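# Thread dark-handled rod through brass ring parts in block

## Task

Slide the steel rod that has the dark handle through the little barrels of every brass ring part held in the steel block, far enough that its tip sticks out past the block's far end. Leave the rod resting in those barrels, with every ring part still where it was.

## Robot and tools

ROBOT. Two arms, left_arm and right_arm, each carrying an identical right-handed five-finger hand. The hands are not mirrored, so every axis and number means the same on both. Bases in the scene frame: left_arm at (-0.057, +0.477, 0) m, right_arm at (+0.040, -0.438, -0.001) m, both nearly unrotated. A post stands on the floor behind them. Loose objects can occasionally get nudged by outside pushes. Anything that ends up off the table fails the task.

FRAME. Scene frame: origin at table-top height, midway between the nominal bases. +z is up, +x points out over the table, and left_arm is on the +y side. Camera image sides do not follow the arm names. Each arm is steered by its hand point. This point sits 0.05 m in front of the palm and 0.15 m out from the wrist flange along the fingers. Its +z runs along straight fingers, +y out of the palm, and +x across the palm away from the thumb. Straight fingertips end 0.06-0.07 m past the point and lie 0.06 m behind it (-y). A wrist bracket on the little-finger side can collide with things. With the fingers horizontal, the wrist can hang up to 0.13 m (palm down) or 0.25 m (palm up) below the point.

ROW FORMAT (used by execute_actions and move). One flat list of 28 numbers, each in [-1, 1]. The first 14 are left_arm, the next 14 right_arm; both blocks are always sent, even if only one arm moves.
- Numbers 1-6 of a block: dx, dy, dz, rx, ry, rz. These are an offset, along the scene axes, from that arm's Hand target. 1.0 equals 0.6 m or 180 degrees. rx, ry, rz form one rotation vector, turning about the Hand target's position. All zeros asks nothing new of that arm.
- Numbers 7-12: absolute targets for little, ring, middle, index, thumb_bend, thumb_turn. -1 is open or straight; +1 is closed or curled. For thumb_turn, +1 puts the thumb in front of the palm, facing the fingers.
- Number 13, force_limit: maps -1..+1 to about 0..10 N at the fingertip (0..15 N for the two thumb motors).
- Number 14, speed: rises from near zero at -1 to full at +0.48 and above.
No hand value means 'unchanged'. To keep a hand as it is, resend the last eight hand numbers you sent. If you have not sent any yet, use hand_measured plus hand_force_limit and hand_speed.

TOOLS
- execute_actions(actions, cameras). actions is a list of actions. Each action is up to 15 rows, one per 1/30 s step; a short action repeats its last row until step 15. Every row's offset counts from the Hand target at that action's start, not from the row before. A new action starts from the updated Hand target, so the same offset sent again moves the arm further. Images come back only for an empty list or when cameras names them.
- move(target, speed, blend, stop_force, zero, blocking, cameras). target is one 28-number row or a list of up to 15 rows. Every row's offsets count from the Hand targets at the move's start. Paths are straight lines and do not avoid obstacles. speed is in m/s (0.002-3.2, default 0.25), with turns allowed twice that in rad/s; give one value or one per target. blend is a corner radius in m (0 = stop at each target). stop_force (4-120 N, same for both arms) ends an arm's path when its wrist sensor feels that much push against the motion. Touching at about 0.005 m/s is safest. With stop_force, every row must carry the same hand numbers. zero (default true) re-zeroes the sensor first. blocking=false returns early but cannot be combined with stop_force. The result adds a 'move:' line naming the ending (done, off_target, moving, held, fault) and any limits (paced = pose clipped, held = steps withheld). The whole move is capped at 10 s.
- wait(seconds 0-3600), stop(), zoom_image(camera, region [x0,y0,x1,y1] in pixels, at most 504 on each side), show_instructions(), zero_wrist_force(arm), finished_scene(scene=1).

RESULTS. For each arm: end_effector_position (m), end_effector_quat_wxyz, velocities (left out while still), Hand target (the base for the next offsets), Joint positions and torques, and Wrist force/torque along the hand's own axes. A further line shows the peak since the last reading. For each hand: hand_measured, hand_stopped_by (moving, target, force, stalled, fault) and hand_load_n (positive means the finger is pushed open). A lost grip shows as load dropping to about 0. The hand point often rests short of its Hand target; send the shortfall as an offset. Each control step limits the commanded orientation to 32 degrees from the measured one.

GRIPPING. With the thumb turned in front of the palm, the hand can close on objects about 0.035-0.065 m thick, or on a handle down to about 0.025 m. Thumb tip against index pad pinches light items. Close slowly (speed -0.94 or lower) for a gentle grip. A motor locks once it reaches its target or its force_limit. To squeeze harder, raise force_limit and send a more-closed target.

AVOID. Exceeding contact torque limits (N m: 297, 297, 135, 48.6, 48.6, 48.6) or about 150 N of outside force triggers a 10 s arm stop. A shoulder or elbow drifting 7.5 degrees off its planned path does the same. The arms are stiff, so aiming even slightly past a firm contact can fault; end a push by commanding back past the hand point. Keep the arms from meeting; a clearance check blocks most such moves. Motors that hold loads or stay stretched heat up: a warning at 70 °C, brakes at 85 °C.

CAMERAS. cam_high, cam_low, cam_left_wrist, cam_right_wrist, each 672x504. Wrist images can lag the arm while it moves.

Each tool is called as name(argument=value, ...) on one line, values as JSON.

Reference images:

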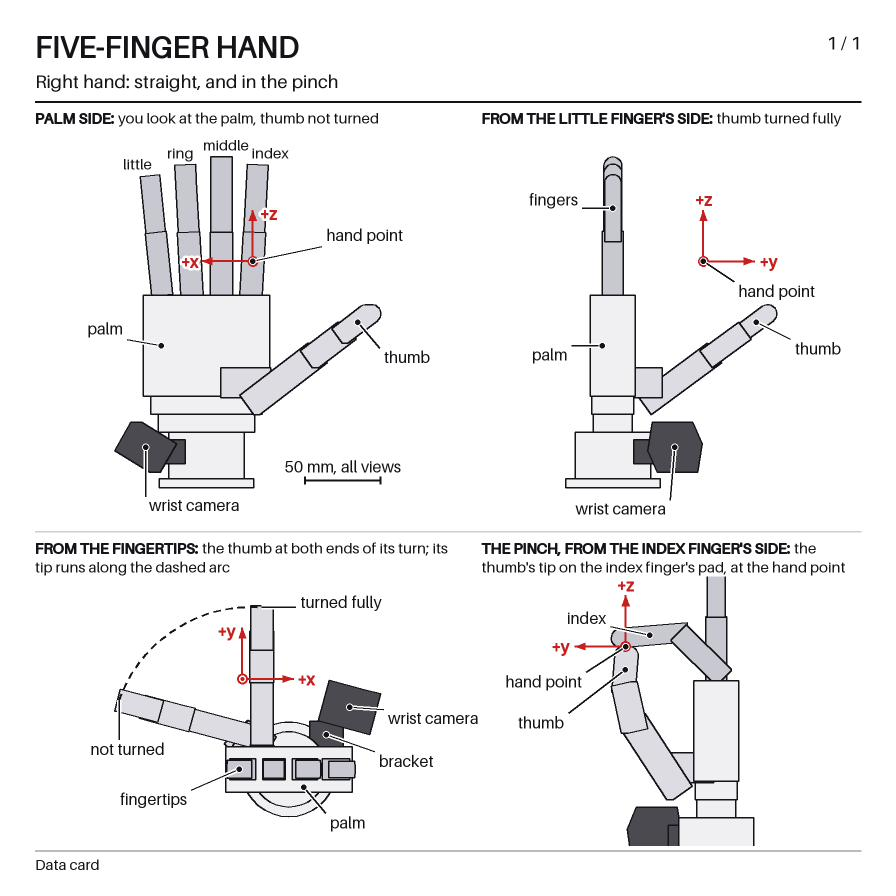

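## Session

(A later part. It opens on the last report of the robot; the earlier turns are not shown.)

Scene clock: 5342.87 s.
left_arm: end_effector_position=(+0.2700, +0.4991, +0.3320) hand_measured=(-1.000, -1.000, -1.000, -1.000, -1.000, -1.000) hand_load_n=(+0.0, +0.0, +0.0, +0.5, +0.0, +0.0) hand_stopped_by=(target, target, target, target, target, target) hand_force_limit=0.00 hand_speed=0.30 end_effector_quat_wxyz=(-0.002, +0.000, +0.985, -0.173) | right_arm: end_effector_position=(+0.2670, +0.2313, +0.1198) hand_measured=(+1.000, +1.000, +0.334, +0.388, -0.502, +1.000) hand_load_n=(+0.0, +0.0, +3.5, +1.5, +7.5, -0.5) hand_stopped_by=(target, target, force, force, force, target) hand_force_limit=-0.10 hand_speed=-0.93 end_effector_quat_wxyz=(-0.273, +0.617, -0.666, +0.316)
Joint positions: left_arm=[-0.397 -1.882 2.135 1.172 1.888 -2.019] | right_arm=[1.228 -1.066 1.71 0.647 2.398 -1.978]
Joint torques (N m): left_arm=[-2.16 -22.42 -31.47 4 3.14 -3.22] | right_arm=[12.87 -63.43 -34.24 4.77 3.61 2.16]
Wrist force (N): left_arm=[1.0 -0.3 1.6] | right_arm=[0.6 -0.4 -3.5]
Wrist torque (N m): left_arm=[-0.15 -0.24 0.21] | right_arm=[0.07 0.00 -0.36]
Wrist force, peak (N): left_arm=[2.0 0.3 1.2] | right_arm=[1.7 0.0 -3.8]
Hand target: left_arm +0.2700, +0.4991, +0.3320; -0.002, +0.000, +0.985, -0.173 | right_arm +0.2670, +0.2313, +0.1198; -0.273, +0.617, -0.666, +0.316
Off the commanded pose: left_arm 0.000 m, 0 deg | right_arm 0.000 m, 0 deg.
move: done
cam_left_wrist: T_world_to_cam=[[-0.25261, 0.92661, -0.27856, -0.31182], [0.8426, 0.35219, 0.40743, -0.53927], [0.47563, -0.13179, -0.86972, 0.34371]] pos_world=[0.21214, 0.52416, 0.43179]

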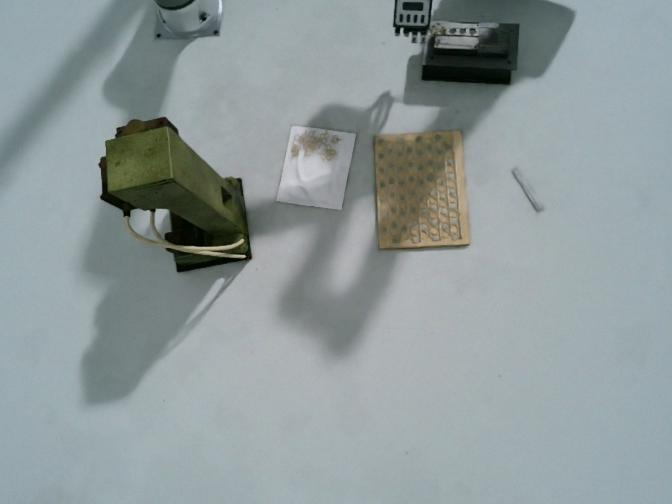

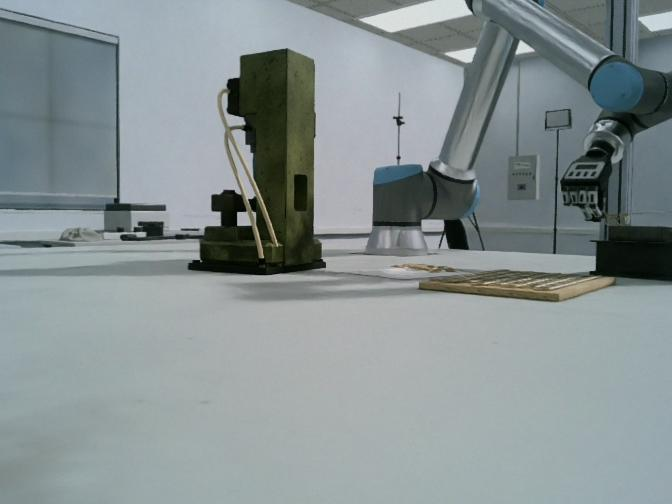

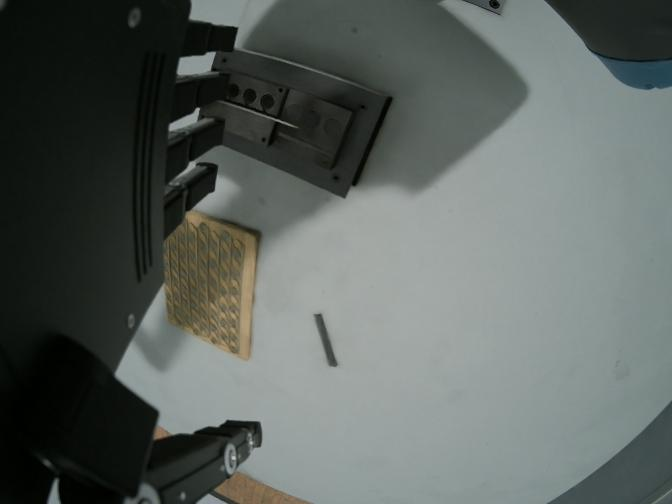

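move(target=[[0,0,0,0,0,0,-1,-1,-1,-1,-1,-1,0,0.3,0,0,0.0067,0,0,0,1,1,0.5,0.55,-0.15,1,-0.1,-0.93],[0,0,0,0,0,0,-1,-1,-1,-1,-1,-1,0,0.3,-0.0317,0.0031,0.0067,0,0,0,1,1,0.5,0.55,-0.15,1,-0.1,-0.93],[0,0,0,0,0,0,-1,-1,-1,-1,-1,-1,0,0.3,-0.0283,0.0028,0,0,0,0,1,1,0.5,0.55,-0.15,1,-0.1,-0.93],[0,0,0,0,0,0,-1,-1,-1,-1,-1,-1,0,0.3,-0.0067,0.0007,-0.0167,0,0,0,1,1,0.5,0.55,-0.15,1,-0.1,-0.93],[0,0,0,0,0,0,-1,-1,-1,-1,-1,-1,0,0.3,-0.0,0.0,-0.0267,0,0,0,1,1,0.5,0.55,-0.15,1,-0.1,-0.93]], speed=0.02, stop_force=4, cameras=["cam_high","cam_low","cam_left_wrist"])

zoom_image(camera="cam_high", region=[420, 15, 480, 65])

zoom_image(camera="cam_low", region=[585, 190, 672, 250])

Scene clock: 5376.77 s.
left_arm: end_effector_position=(+0.2700, +0.4991, +0.3320) hand_measured=(-1.000, -1.000, -1.000, -1.000, -1.000, -1.000) hand_load_n=(+0.0, +0.0, +0.0, +0.0, -0.5, +0.0) hand_stopped_by=(target, target, target, target, target, target) hand_force_limit=0.00 hand_speed=0.30 end_effector_quat_wxyz=(-0.002, +0.000, +0.985, -0.173) | right_arm: end_effector_position=(+0.2670, +0.2313, +0.1038) hand_measured=(+1.000, +1.000, +0.334, +0.388, -0.502, +1.000) hand_load_n=(+0.0, +0.0, +2.5, +1.0, +5.5, +0.0) hand_stopped_by=(target, target, force, force, force, target) hand_force_limit=-0.10 hand_speed=-0.93 end_effector_quat_wxyz=(-0.273, +0.617, -0.666, +0.316)
Joint positions: left_arm=[-0.397 -1.882 2.135 1.172 1.888 -2.019] | right_arm=[1.228 -1.05 1.719 0.622 2.398 -1.978]
Joint torques (N m): left_arm=[0.46 -20.51 -29.95 4.11 3.1 -3.15] | right_arm=[-7.29 -62.12 -19.3 0.25 -1.04 -2.76]
Wrist force (N): left_arm=[0.8 0.1 1.0] | right_arm=[0.8 -0.3 -3.5]
Wrist torque (N m): left_arm=[-0.07 -0.19 0.20] | right_arm=[0.12 -0.01 0.00]
Wrist force, peak (N): left_arm=[1.6 0.1 1.4] | right_arm=[1.2 -1.5 -4.1]
Hand target: left_arm +0.2700, +0.4991, +0.3320; -0.002, +0.000, +0.985, -0.173 | right_arm +0.2670, +0.2313, +0.1038; -0.273, +0.617, -0.666, +0.316
Off the commanded pose: left_arm 0.000 m, 0 deg | right_arm 0.000 m, 0 deg.
move: done
cam_left_wrist: T_world_to_cam=[[-0.25261, 0.92661, -0.27856, -0.31182], [0.8426, 0.35219, 0.40743, -0.53927], [0.47563, -0.13179, -0.86972, 0.34371]] pos_world=[0.21214, 0.52416, 0.43179]

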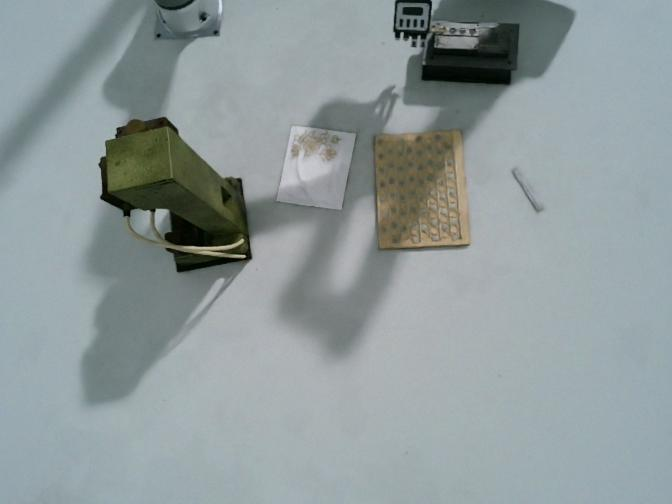

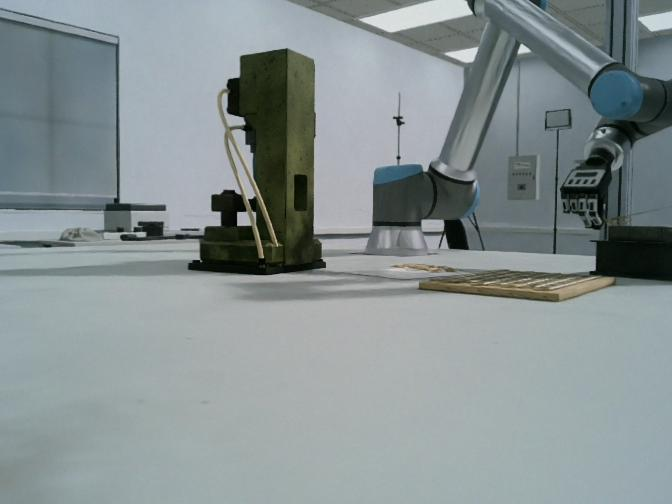

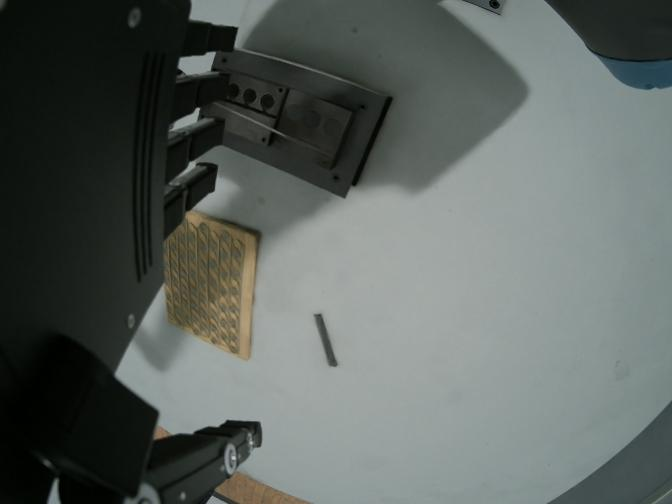

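Scaled by 8.400 from the camera's image (finer frame: 960x720).

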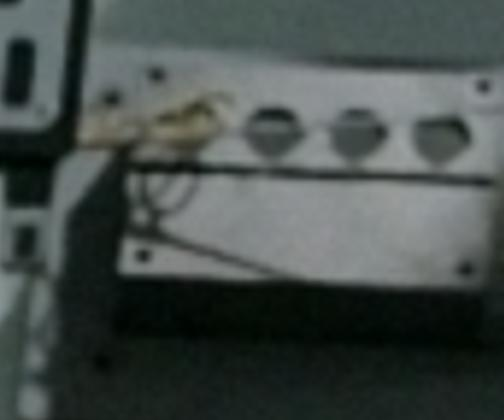

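Scaled by 5.793 from the camera's image (finer frame: 960x720).

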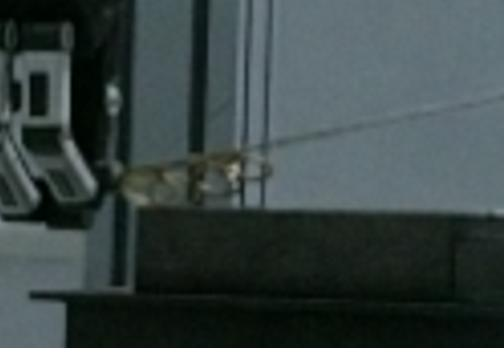

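zoom_image(camera="cam_left_wrist", region=[195, 70, 300, 150])

zoom_image(camera="cam_high", region=[425, 22, 455, 47])

zoom_image(camera="cam_low", region=[600, 205, 640, 232])

Scaled by 4.800 from the camera's image (finer frame: 960x720).

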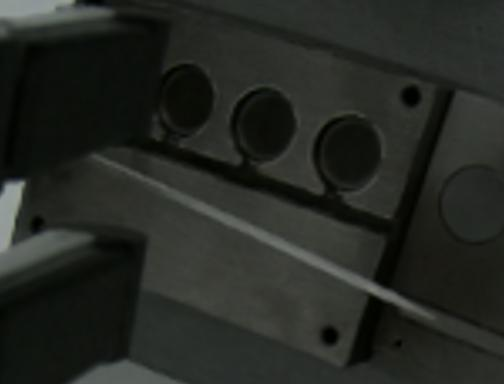

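Scaled by 16.800 from the camera's image (finer frame: 960x720).

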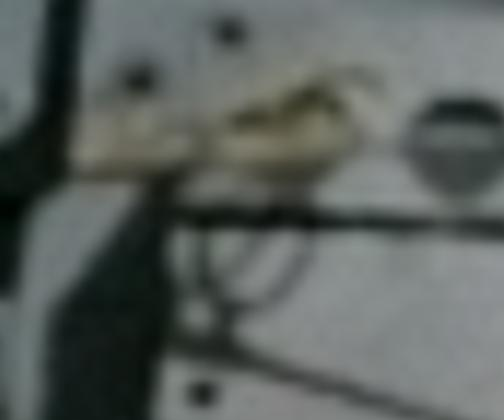

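Scaled by 12.600 from the camera's image (finer frame: 960x720).

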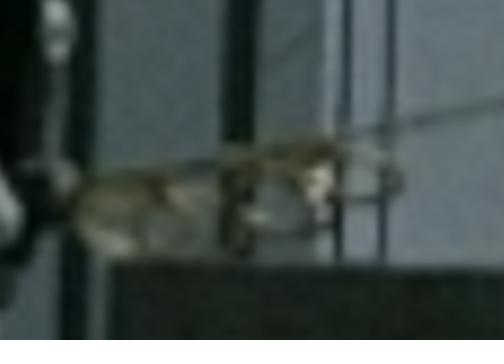

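move(target=[[0,0,0,0,0,0,-1,-1,-1,-1,-1,-1,0,0.3,-0.0067,0.0007,0.0333,0,0,0,1,1,0.5,0.55,-0.15,1,-0.1,-0.93]], speed=0.03)

move(target=[[0,0,0,0,0,0,-1,-1,-1,-1,-1,-1,0,0.3,0,0,0,0,0,0,1,1,0.7,0.75,0.1,1,0.6,-0.93]], speed=0.03, cameras=["cam_high","cam_low","cam_right_wrist"])

zoom_image(camera="cam_high", region=[420, 10, 480, 60])

zoom_image(camera="cam_low", region=[585, 190, 672, 250])

Scene clock: 5451.47 s.
left_arm: end_effector_position=(+0.2700, +0.4991, +0.3320) hand_measured=(-1.000, -1.000, -1.000, -1.000, -1.000, -1.000) hand_load_n=(+0.0, +0.0, +0.0, +0.0, +0.0, -0.5) hand_stopped_by=(target, target, target, target, target, target) hand_force_limit=0.00 hand_speed=0.30 end_effector_quat_wxyz=(-0.002, +0.000, +0.985, -0.173) | right_arm: end_effector_position=(+0.2630, +0.2317, +0.1237) hand_measured=(+1.000, +1.000, +0.334, +0.388, -0.502, +1.000) hand_load_n=(+0.0, +0.0, +3.0, +0.5, +5.5, +0.0) hand_stopped_by=(target, target, force, force, force, target) hand_force_limit=-0.10 hand_speed=-0.93 end_effector_quat_wxyz=(-0.273, +0.617, -0.666, +0.316)
Joint positions: left_arm=[-0.397 -1.882 2.135 1.172 1.888 -2.019] | right_arm=[1.234 -1.069 1.708 0.659 2.4 -1.969]
Joint torques (N m): left_arm=[3.59 -17.83 -31.24 3.75 3.09 -2.91] | right_arm=[13.62 -88.05 -33.73 5.27 3.21 2.75]
Wrist force (N): left_arm=[1.0 0.1 1.0] | right_arm=[0.8 -0.5 -3.3]
Wrist torque (N m): left_arm=[-0.06 -0.21 0.22] | right_arm=[0.03 -0.04 -0.36]
Wrist force, peak (N): left_arm=[1.5 0.4 1.4] | right_arm=[0.9 -0.7 -3.9]
Hand target: left_arm +0.2700, +0.4991, +0.3320; -0.002, +0.000, +0.985, -0.173 | right_arm +0.2629, +0.2317, +0.1238; -0.273, +0.617, -0.666, +0.316
Off the commanded pose: left_arm 0.000 m, 0 deg | right_arm 0.000 m, 0 deg.
move: done

Scene clock: 5452.80 s.
left_arm: end_effector_position=(+0.2700, +0.4991, +0.3320) hand_measured=(-1.000, -1.000, -1.000, -1.000, -1.000, -1.000) hand_load_n=(+0.0, +0.0, +0.0, +0.0, +0.0, -0.5) hand_stopped_by=(target, target, target, target, target, target) hand_force_limit=0.00 hand_speed=0.30 end_effector_quat_wxyz=(-0.002, +0.000, +0.985, -0.173) | right_arm: end_effector_position=(+0.2629, +0.2317, +0.1238) hand_measured=(+1.000, +1.000, +0.464, +0.596, -0.478, +1.000) hand_load_n=(+0.0, +0.0, +5.0, +8.5, +16.5, +3.0) hand_stopped_by=(target, target, force, force, force, target) hand_force_limit=0.60 hand_speed=-0.93 end_effector_quat_wxyz=(-0.273, +0.617, -0.666, +0.316)
Joint positions: left_arm=[-0.397 -1.882 2.135 1.172 1.888 -2.019] | right_arm=[1.234 -1.069 1.708 0.659 2.4 -1.969]
Joint torques (N m): left_arm=[2.62 -17.49 -31.08 3.97 3.05 -2.74] | right_arm=[12.8 -89.52 -33.85 4.5 3.27 2.33]
Wrist force (N): left_arm=[1.2 0.4 0.8] | right_arm=[0.6 -1.0 -3.3]
Wrist torque (N m): left_arm=[-0.01 -0.25 0.24] | right_arm=[-0.03 0.00 -0.39]
Wrist force, peak (N): left_arm=[1.6 0.3 1.2] | right_arm=[1.1 -0.6 -3.7]
Hand target: left_arm +0.2700, +0.4991, +0.3320; -0.002, +0.000, +0.985, -0.173 | right_arm +0.2629, +0.2317, +0.1238; -0.273, +0.617, -0.666, +0.316
Off the commanded pose: left_arm 0.000 m, 0 deg | right_arm 0.000 m, 0 deg.
move: done
cam_right_wrist: T_world_to_cam=[[-0.68326, -0.21068, -0.69912, 0.31447], [-0.44196, 0.88148, 0.16631, -0.11029], [0.58122, 0.42262, -0.69539, -0.04616]] pos_world=[0.19295, 0.18298, 0.2061]

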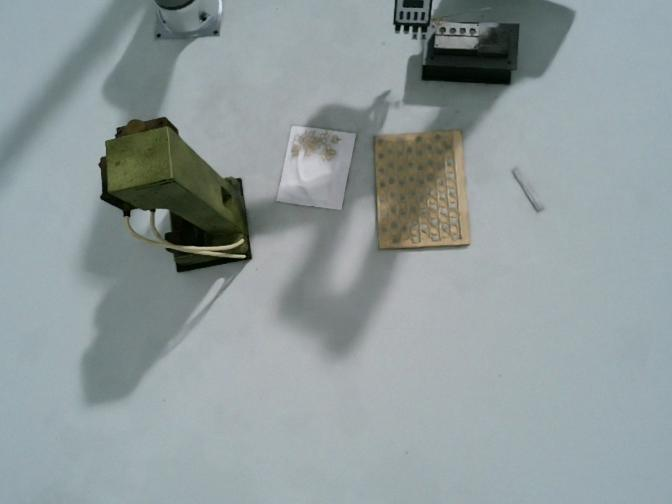

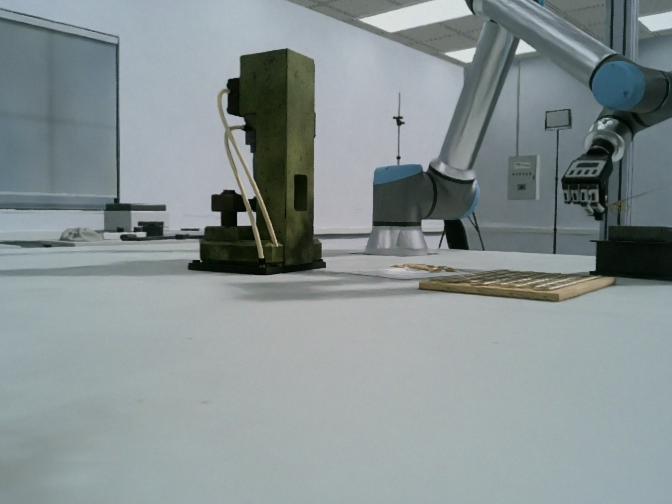

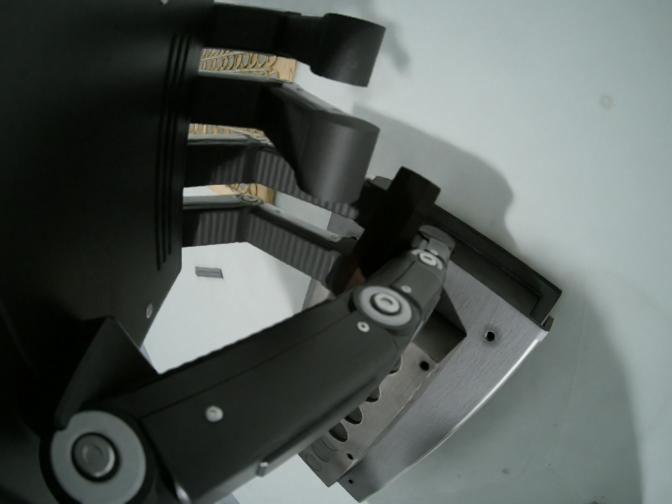

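Scaled by 8.400 from the camera's image (finer frame: 960x720).

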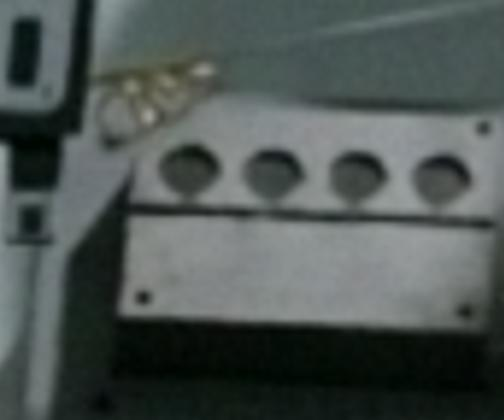

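Scaled by 5.793 from the camera's image (finer frame: 960x720).

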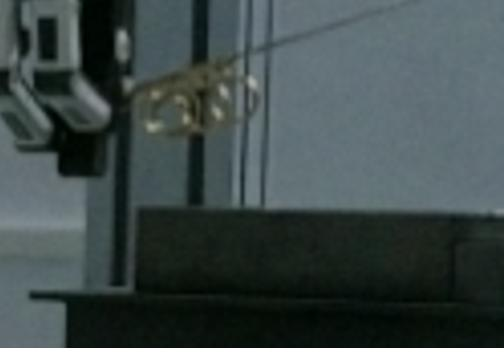

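move(target=[[0,0,0,0,0,0,-1,-1,-1,-1,-1,-1,0,0.3,0,0,0,-0.071,0,-0.0278,1,1,0.7,0.75,0.1,1,0.6,-0.93]], speed=0.04, cameras=["cam_high","cam_low","cam_left_wrist"])

zoom_image(camera="cam_high", region=[420, 10, 500, 76])

zoom_image(camera="cam_low", region=[585, 190, 672, 250])

zoom_image(camera="cam_left_wrist", region=[150, 50, 350, 200])

Scene clock: 5480.27 s.
left_arm: end_effector_position=(+0.2700, +0.4991, +0.3320) hand_measured=(-1.000, -1.000, -1.000, -1.000, -1.000, -1.000) hand_load_n=(+0.0, +0.0, +0.0, +0.0, +0.0, +0.0) hand_stopped_by=(target, target, target, target, target, target) hand_force_limit=0.00 hand_speed=0.30 end_effector_quat_wxyz=(-0.002, +0.000, +0.985, -0.173) | right_arm: end_effector_position=(+0.2629, +0.2317, +0.1237) hand_measured=(+1.000, +1.000, +0.464, +0.596, -0.478, +1.000) hand_load_n=(+0.0, +0.0, +5.0, +8.5, +17.0, +2.5) hand_stopped_by=(target, target, force, force, force, target) hand_force_limit=0.60 hand_speed=-0.93 end_effector_quat_wxyz=(-0.214, +0.616, -0.658, +0.376)
Joint positions: left_arm=[-0.397 -1.882 2.135 1.172 1.888 -2.019] | right_arm=[1.256 -0.973 1.61 0.897 2.465 -1.855]
Joint torques (N m): left_arm=[2.7 -18.66 -31.2 4 3.02 -2.76] | right_arm=[-5.58 -98.28 -20.85 0.87 -1.87 -3.35]
Wrist force (N): left_arm=[1.3 -0.2 1.4] | right_arm=[0.4 -0.7 -3.3]
Wrist torque (N m): left_arm=[-0.12 -0.28 0.22] | right_arm=[0.05 0.01 0.05]
Wrist force, peak (N): left_arm=[1.4 0.3 1.6] | right_arm=[0.8 -0.4 -4.0]
Hand target: left_arm +0.2700, +0.4991, +0.3320; -0.002, +0.000, +0.985, -0.173 | right_arm +0.2630, +0.2317, +0.1238; -0.214, +0.616, -0.658, +0.376 (not the last commanded pose)
Off the commanded pose: left_arm 0.000 m, 0 deg | right_arm 0.000 m, 4 deg.
move: held (right_arm; a check stopped the path); limits=held
pose unreachable (right arm): on one or more control steps of this call, first in action 0 (counted from 0), this arm could not follow its commanded pose, so it was not sent that pose on those steps. It may still have moved: this result reports where it is.
cause: moving toward the commanded pose would bring a part of the arm too close to another arm (a part of this arm just beyond joint 4 (wrist 1) and a part of the left arm just beyond its joint 6 (wrist 3), 8 mm apart when this arm was first held).
cam_left_wrist: T_world_to_cam=[[-0.25261, 0.92661, -0.27856, -0.31182], [0.8426, 0.35219, 0.40743, -0.53927], [0.47563, -0.13179, -0.86972, 0.34371]] pos_world=[0.21214, 0.52416, 0.43179]

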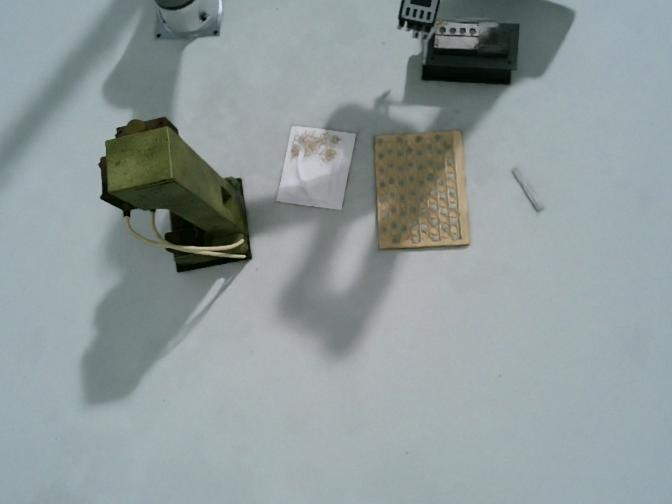

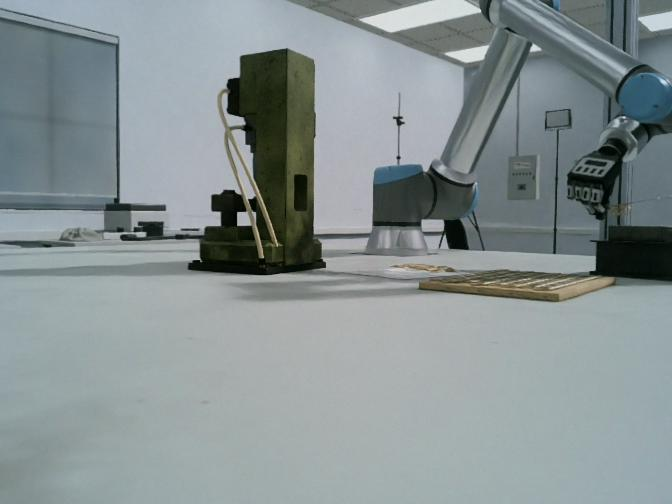

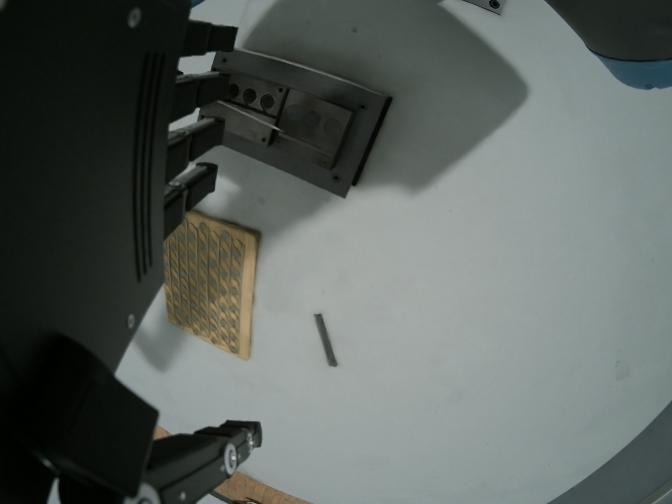

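Scaled by 6.300 from the camera's image (finer frame: 960x720).

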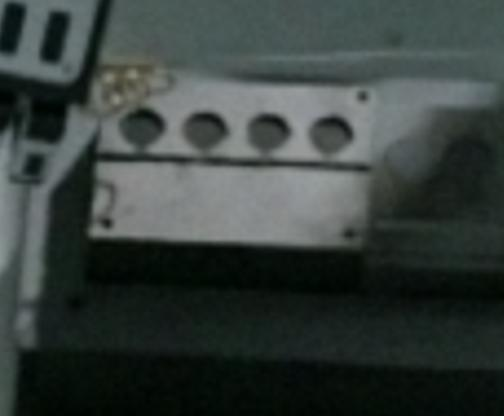

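Scaled by 5.793 from the camera's image (finer frame: 960x720).

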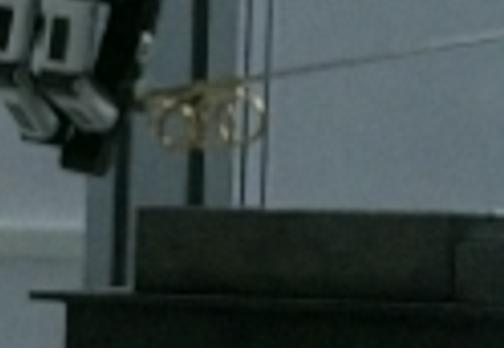

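Scaled by 2.520 from the camera's image (finer frame: 960x720).

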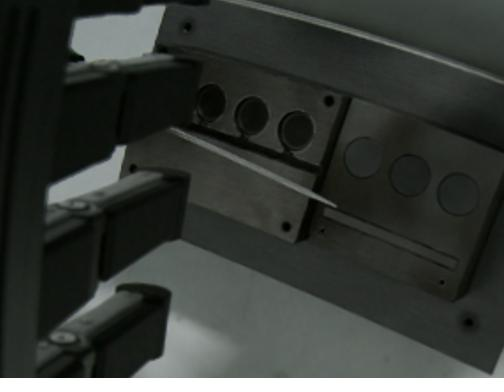

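move(target=[[0,0.12,0.05,0,0,0,-1,-1,-1,-1,-1,-1,0,0.3,0,0,0,0,0,0,1,1,0.7,0.75,0.1,1,0.6,-0.93],[0,0.12,0.05,0,0,0,-1,-1,-1,-1,-1,-1,0,0.3,0,0,0,-0.0278,0,-0.022,1,1,0.7,0.75,0.1,1,0.6,-0.93]], speed=0.06, cameras=["cam_high","cam_low","cam_left_wrist"])

zoom_image(camera="cam_high", region=[420, 10, 500, 76])

zoom_image(camera="cam_low", region=[585, 190, 672, 250])

zoom_image(camera="cam_left_wrist", region=[100, 50, 300, 200])

Scene clock: 5500.53 s.
left_arm: end_effector_position=(+0.2700, +0.5711, +0.3620) hand_measured=(-1.000, -1.000, -1.000, -1.000, -1.000, -1.000) hand_load_n=(+0.0, +0.0, +0.0, +0.0, +0.0, +0.0) hand_stopped_by=(target, target, target, target, target, target) hand_force_limit=0.00 hand_speed=0.30 end_effector_quat_wxyz=(-0.002, +0.000, +0.985, -0.173) | right_arm: end_effector_position=(+0.2630, +0.2317, +0.1238) hand_measured=(+1.000, +1.000, +0.464, +0.596, -0.478, +1.000) hand_load_n=(+0.0, +0.0, +5.0, +8.5, +16.5, +2.5) hand_stopped_by=(target, target, force, force, force, target) hand_force_limit=0.60 hand_speed=-0.93 end_effector_quat_wxyz=(-0.173, +0.602, -0.662, +0.412)
Joint positions: left_arm=[-0.131 -1.842 2.073 1.285 1.915 -1.74] | right_arm=[1.265 -0.908 1.551 1.075 2.489 -1.726]
Joint torques (N m): left_arm=[12.5 -1.29 -48.07 7.74 3.67 2.83] | right_arm=[15.42 -74.09 -34.42 5.52 3.73 2.53]
Wrist force (N): left_arm=[0.6 0.0 0.9] | right_arm=[0.6 -0.4 -3.2]
Wrist torque (N m): left_arm=[-0.07 -0.15 -0.04] | right_arm=[0.08 -0.01 -0.27]
Wrist force, peak (N): left_arm=[1.4 -0.1 1.6] | right_arm=[0.1 -0.3 -4.1]
Hand target: left_arm +0.2700, +0.5711, +0.3620; -0.002, +0.000, +0.985, -0.173 | right_arm +0.2630, +0.2317, +0.1238; +0.173, -0.602, +0.662, -0.412
Off the commanded pose: left_arm 0.000 m, 0 deg | right_arm 0.000 m, 0 deg.
move: done
cam_left_wrist: T_world_to_cam=[[-0.25261, 0.92661, -0.27856, -0.37018], [0.8426, 0.35219, 0.40743, -0.57685], [0.47563, -0.13179, -0.86972, 0.37929]] pos_world=[0.21214, 0.59616, 0.46179]

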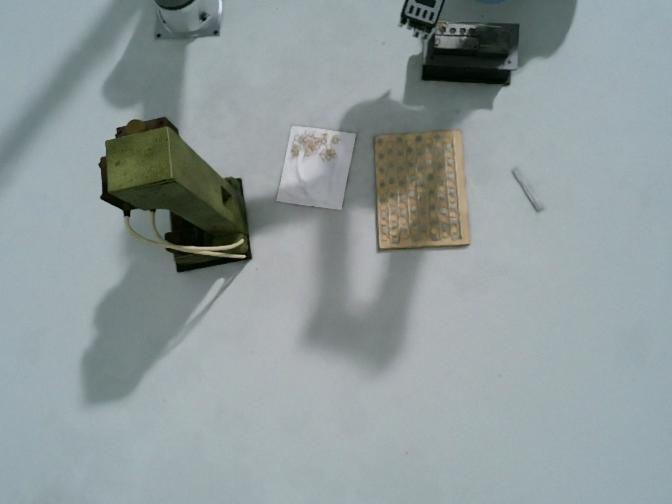

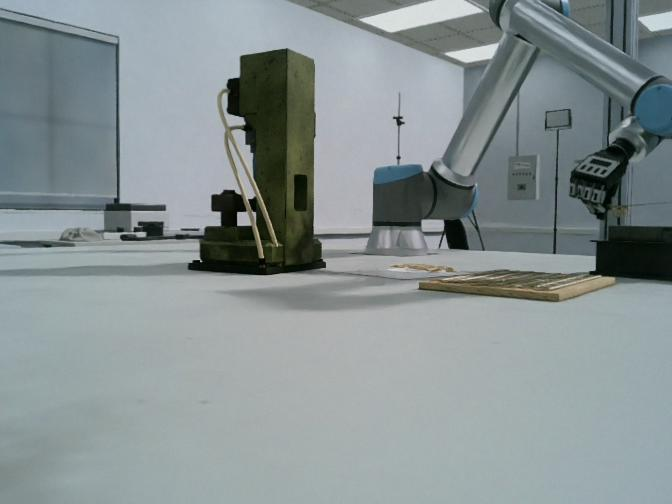

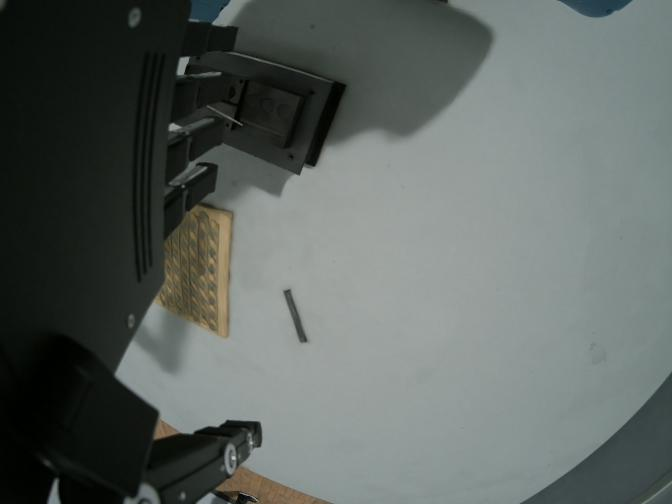

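Scaled by 6.300 from the camera's image (finer frame: 960x720).

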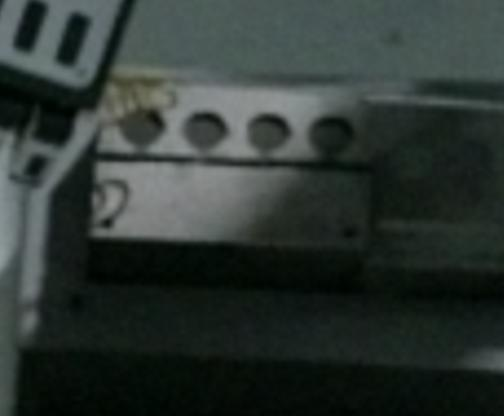

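Scaled by 5.793 from the camera's image (finer frame: 960x720).

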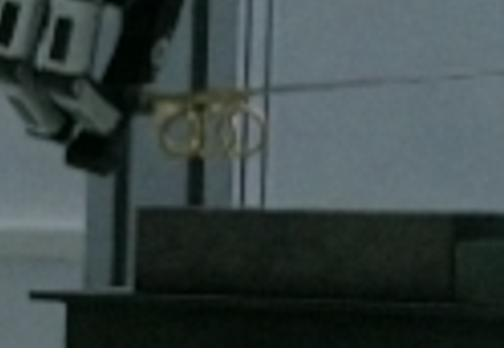

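Scaled by 2.520 from the camera's image (finer frame: 960x720).

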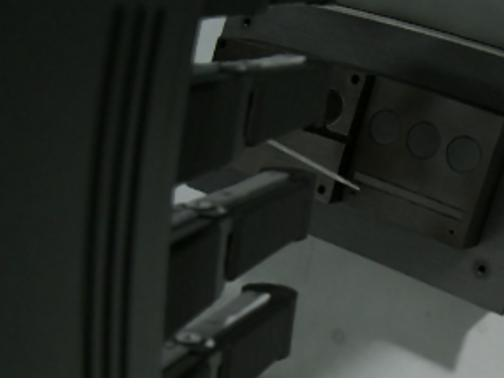

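move(target=[[0,0,0,0,0,0,-1,-1,-1,-1,-1,-1,0,0.3,-0.0683,0.0067,0,-0.0139,0,0,1,1,0.7,0.75,0.1,1,0.6,-0.93]], speed=0.04, cameras=["cam_high","cam_low"])

zoom_image(camera="cam_high", region=[415, 0, 515, 70])

zoom_image(camera="cam_low", region=[585, 190, 672, 250])

Scene clock: 5584.83 s.
left_arm: end_effector_position=(+0.2700, +0.5711, +0.3620) hand_measured=(-1.000, -1.000, -1.000, -1.000, -1.000, -1.000) hand_load_n=(+0.0, +0.0, +0.0, +0.0, +0.0, +0.0) hand_stopped_by=(target, target, target, target, target, target) hand_force_limit=0.00 hand_speed=0.30 end_effector_quat_wxyz=(-0.002, +0.000, +0.985, -0.173) | right_arm: end_effector_position=(+0.2220, +0.2357, +0.1238) hand_measured=(+1.000, +1.000, +0.464, +0.596, -0.478, +1.000) hand_load_n=(+0.0, +0.5, +5.0, +8.5, +16.5, +3.0) hand_stopped_by=(target, target, force, force, force, target) hand_force_limit=0.60 hand_speed=-0.93 end_effector_quat_wxyz=(-0.160, +0.605, -0.653, +0.426)
Joint positions: left_arm=[-0.131 -1.842 2.073 1.285 1.915 -1.74] | right_arm=[1.325 -0.88 1.538 1.182 2.489 -1.625]
Joint torques (N m): left_arm=[11.29 -1.72 -48.41 7.59 3.87 2.74] | right_arm=[13.42 -79.27 -34.08 5.78 -1.83 2.23]
Wrist force (N): left_arm=[0.9 0.5 1.3] | right_arm=[0.3 -0.2 -3.3]
Wrist torque (N m): left_arm=[-0.02 -0.21 -0.01] | right_arm=[0.12 0.06 -0.27]
Wrist force, peak (N): left_arm=[1.5 0.0 1.2] | right_arm=[0.0 -0.1 -3.9]
Hand target: left_arm +0.2700, +0.5711, +0.3620; -0.002, +0.000, +0.985, -0.173 | right_arm +0.2220, +0.2357, +0.1238; -0.160, +0.605, -0.653, +0.426
Off the commanded pose: left_arm 0.000 m, 0 deg | right_arm 0.000 m, 0 deg.
move: done

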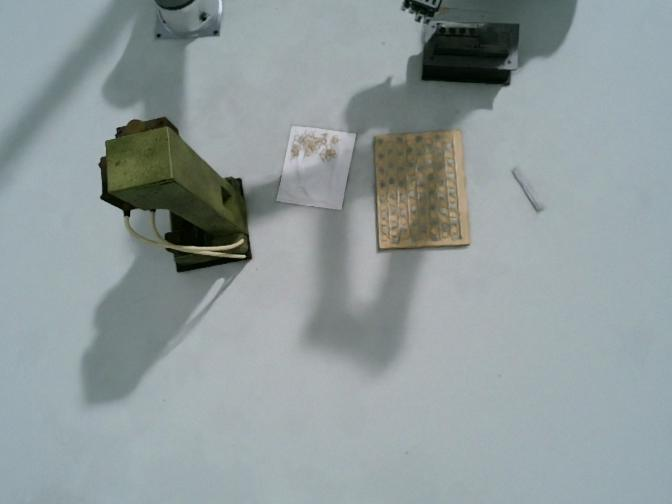

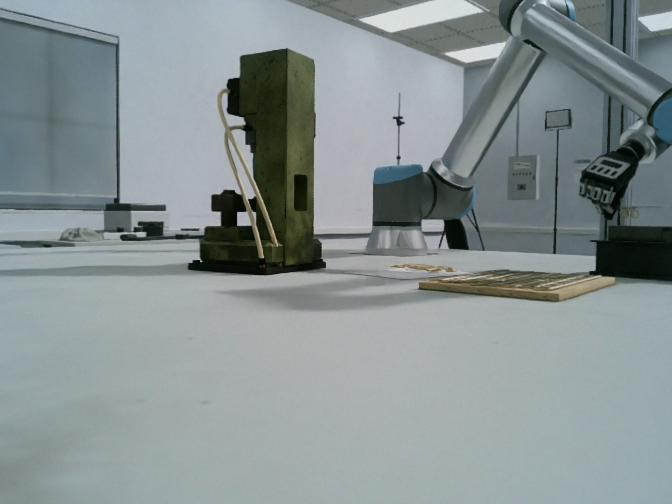

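Scaled by 5.040 from the camera's image (finer frame: 960x720).

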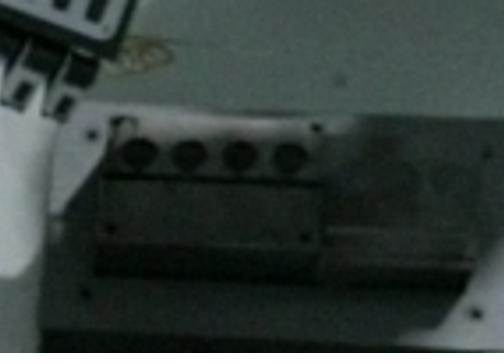

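Scaled by 5.793 from the camera's image (finer frame: 960x720).

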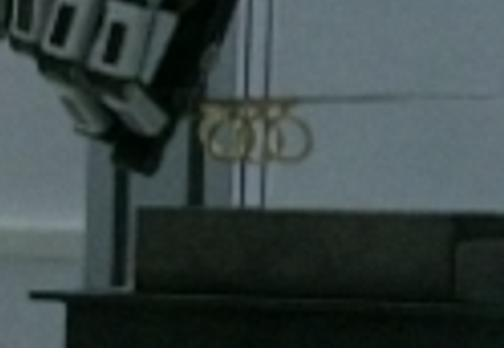

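zoom_image(camera="cam_high", region=[435, 0, 485, 35])

zoom_image(camera="cam_low", region=[615, 195, 672, 235])

Scaled by 10.080 from the camera's image (finer frame: 960x720).

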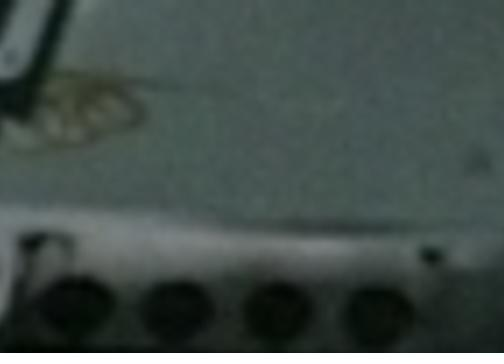

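Scaled by 8.842 from the camera's image (finer frame: 960x720).

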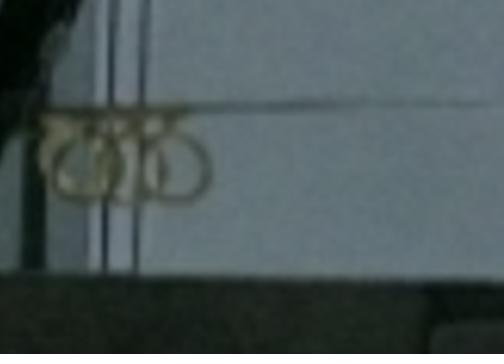

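move(target=[[0,0,0,0,0,0,-1,-1,-1,-1,-1,-1,0,0.3,0,0,-0.0475,0,0,0.0139,1,1,0.7,0.75,0.1,1,0.6,-0.93]], speed=0.03, stop_force=5, cameras=["cam_high","cam_low"])

zoom_image(camera="cam_high", region=[425, 0, 495, 49])

zoom_image(camera="cam_low", region=[600, 195, 672, 245])

Scene clock: 5613.97 s.
left_arm: end_effector_position=(+0.2700, +0.5711, +0.3620) hand_measured=(-1.000, -1.000, -1.000, -1.000, -1.000, -1.000) hand_load_n=(+0.0, +0.0, +0.0, +0.0, +0.0, +0.0) hand_stopped_by=(target, target, target, target, target, target) hand_force_limit=0.00 hand_speed=0.30 end_effector_quat_wxyz=(-0.002, +0.000, +0.985, -0.173) | right_arm: end_effector_position=(+0.2220, +0.2357, +0.0953) hand_measured=(+1.000, +1.000, +0.464, +0.596, -0.478, +1.000) hand_load_n=(+0.0, +0.0, +5.0, +8.5, +17.0, +2.5) hand_stopped_by=(target, target, force, force, force, target) hand_force_limit=0.60 hand_speed=-0.93 end_effector_quat_wxyz=(-0.169, +0.620, -0.639, +0.423)
Joint positions: left_arm=[-0.131 -1.842 2.073 1.285 1.915 -1.74] | right_arm=[1.327 -0.865 1.559 1.092 2.499 -1.693]
Joint torques (N m): left_arm=[8.04 -3.24 -49.26 7.6 3.39 2.35] | right_arm=[12.14 -79.16 -19.19 1.02 3.66 -2.49]
Wrist force (N): left_arm=[0.8 0.2 1.1] | right_arm=[-0.3 -0.5 -2.8]
Wrist torque (N m): left_arm=[-0.05 -0.18 -0.03] | right_arm=[0.02 0.14 0.03]
Wrist force, peak (N): left_arm=[1.1 -0.1 1.6] | right_arm=[0.2 -0.3 -4.1]
Hand target: left_arm +0.2700, +0.5711, +0.3620; -0.002, +0.000, +0.985, -0.173 | right_arm +0.2220, +0.2357, +0.0953; -0.169, +0.620, -0.639, +0.423
Off the commanded pose: left_arm 0.000 m, 0 deg | right_arm 0.000 m, 0 deg.
move: done

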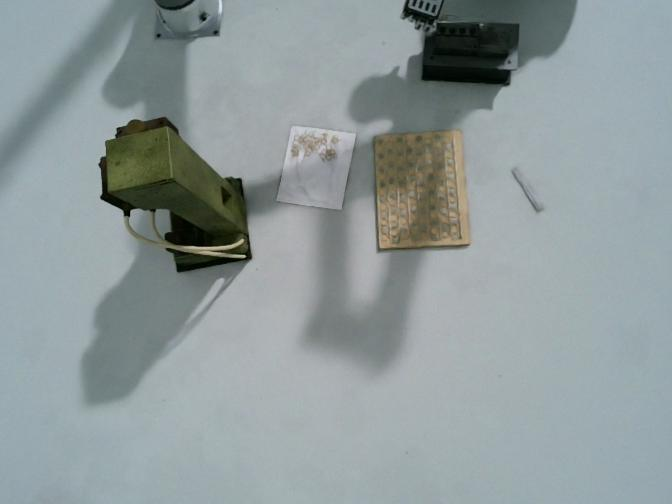

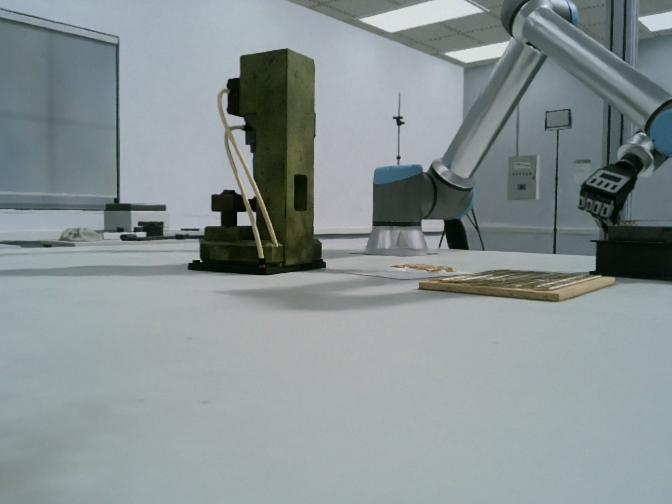

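Scaled by 7.200 from the camera's image (finer frame: 960x720).

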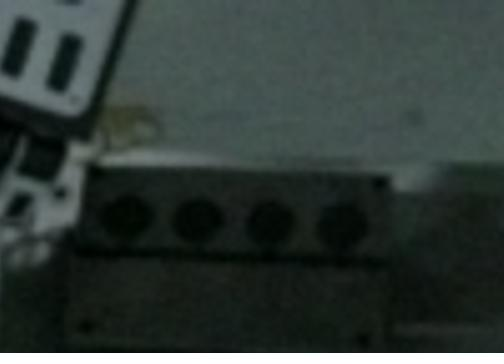

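Scaled by 7.000 from the camera's image (finer frame: 960x720).

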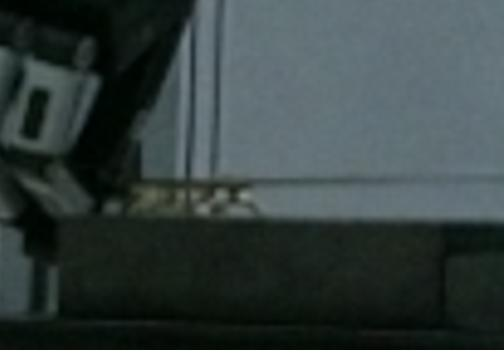

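move(target=[[0,0.06,0.06,0,0,0,-1,-1,-1,-1,-1,-1,0,0.3,0.0583,-0.0057,0,0,0,0,1,1,0.7,0.75,0.1,1,0.6,-0.93]], speed=0.02, stop_force=4, cameras=["cam_high","cam_low"])

zoom_image(camera="cam_high", region=[425, 10, 485, 52])

zoom_image(camera="cam_low", region=[600, 195, 672, 245])

Scene clock: 5634.47 s.
left_arm: end_effector_position=(+0.2700, +0.6071, +0.3980) hand_measured=(-1.000, -1.000, -1.000, -1.000, -1.000, -1.000) hand_load_n=(+0.0, +0.0, +0.0, +0.0, +0.0, +0.0) hand_stopped_by=(target, target, target, target, target, target) hand_force_limit=0.00 hand_speed=0.30 end_effector_quat_wxyz=(-0.002, +0.000, +0.985, -0.173) | right_arm: end_effector_position=(+0.2570, +0.2323, +0.0953) hand_measured=(+1.000, +1.000, +0.464, +0.596, -0.478, +1.000) hand_load_n=(+0.5, +0.0, +5.0, +8.0, +16.5, +2.5) hand_stopped_by=(target, target, force, force, force, target) hand_force_limit=0.60 hand_speed=-0.93 end_effector_quat_wxyz=(-0.169, +0.620, -0.639, +0.423)
Joint positions: left_arm=[-0.004 -1.819 2.002 1.38 1.919 -1.604] | right_arm=[1.279 -0.873 1.558 1.037 2.508 -1.772]
Joint torques (N m): left_arm=[10.65 -4.94 -49.24 7.66 3.93 2.68] | right_arm=[-5.38 -103.3 -32.73 1.4 3.81 -2.8]
Wrist force (N): left_arm=[1.1 -0.1 1.1] | right_arm=[0.2 -0.7 -3.6]
Wrist torque (N m): left_arm=[-0.10 -0.21 -0.03] | right_arm=[0.08 0.08 0.06]
Wrist force, peak (N): left_arm=[1.5 0.2 1.3] | right_arm=[0.7 -0.3 -3.8]
Hand target: left_arm +0.2700, +0.6071, +0.3980; -0.002, +0.000, +0.985, -0.173 | right_arm +0.2570, +0.2323, +0.0953; -0.169, +0.620, -0.639, +0.423
Off the commanded pose: left_arm 0.000 m, 0 deg | right_arm 0.000 m, 0 deg.
move: done

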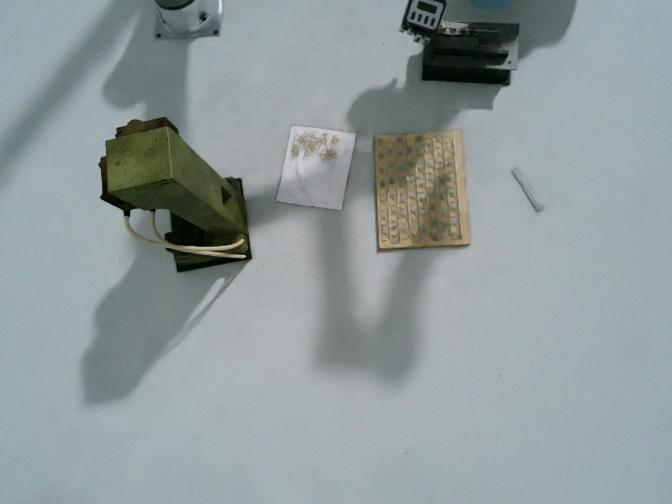

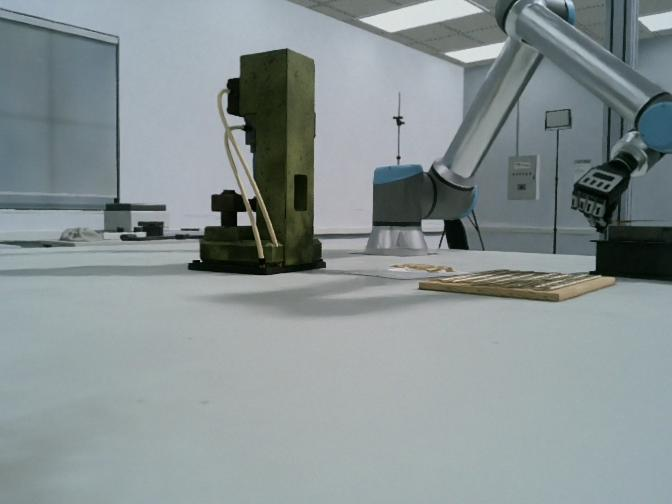

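Scaled by 8.400 from the camera's image (finer frame: 960x720).

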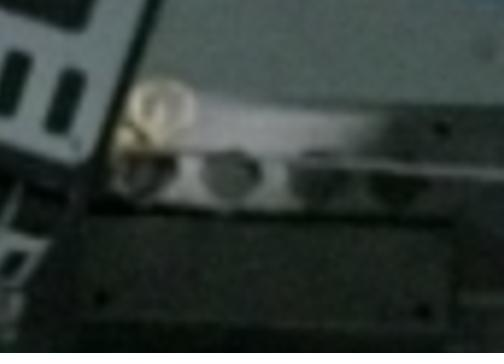

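Scaled by 7.000 from the camera's image (finer frame: 960x720).

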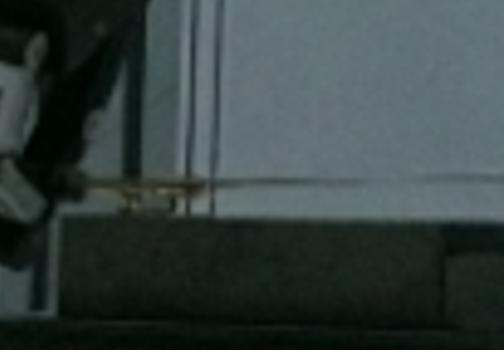

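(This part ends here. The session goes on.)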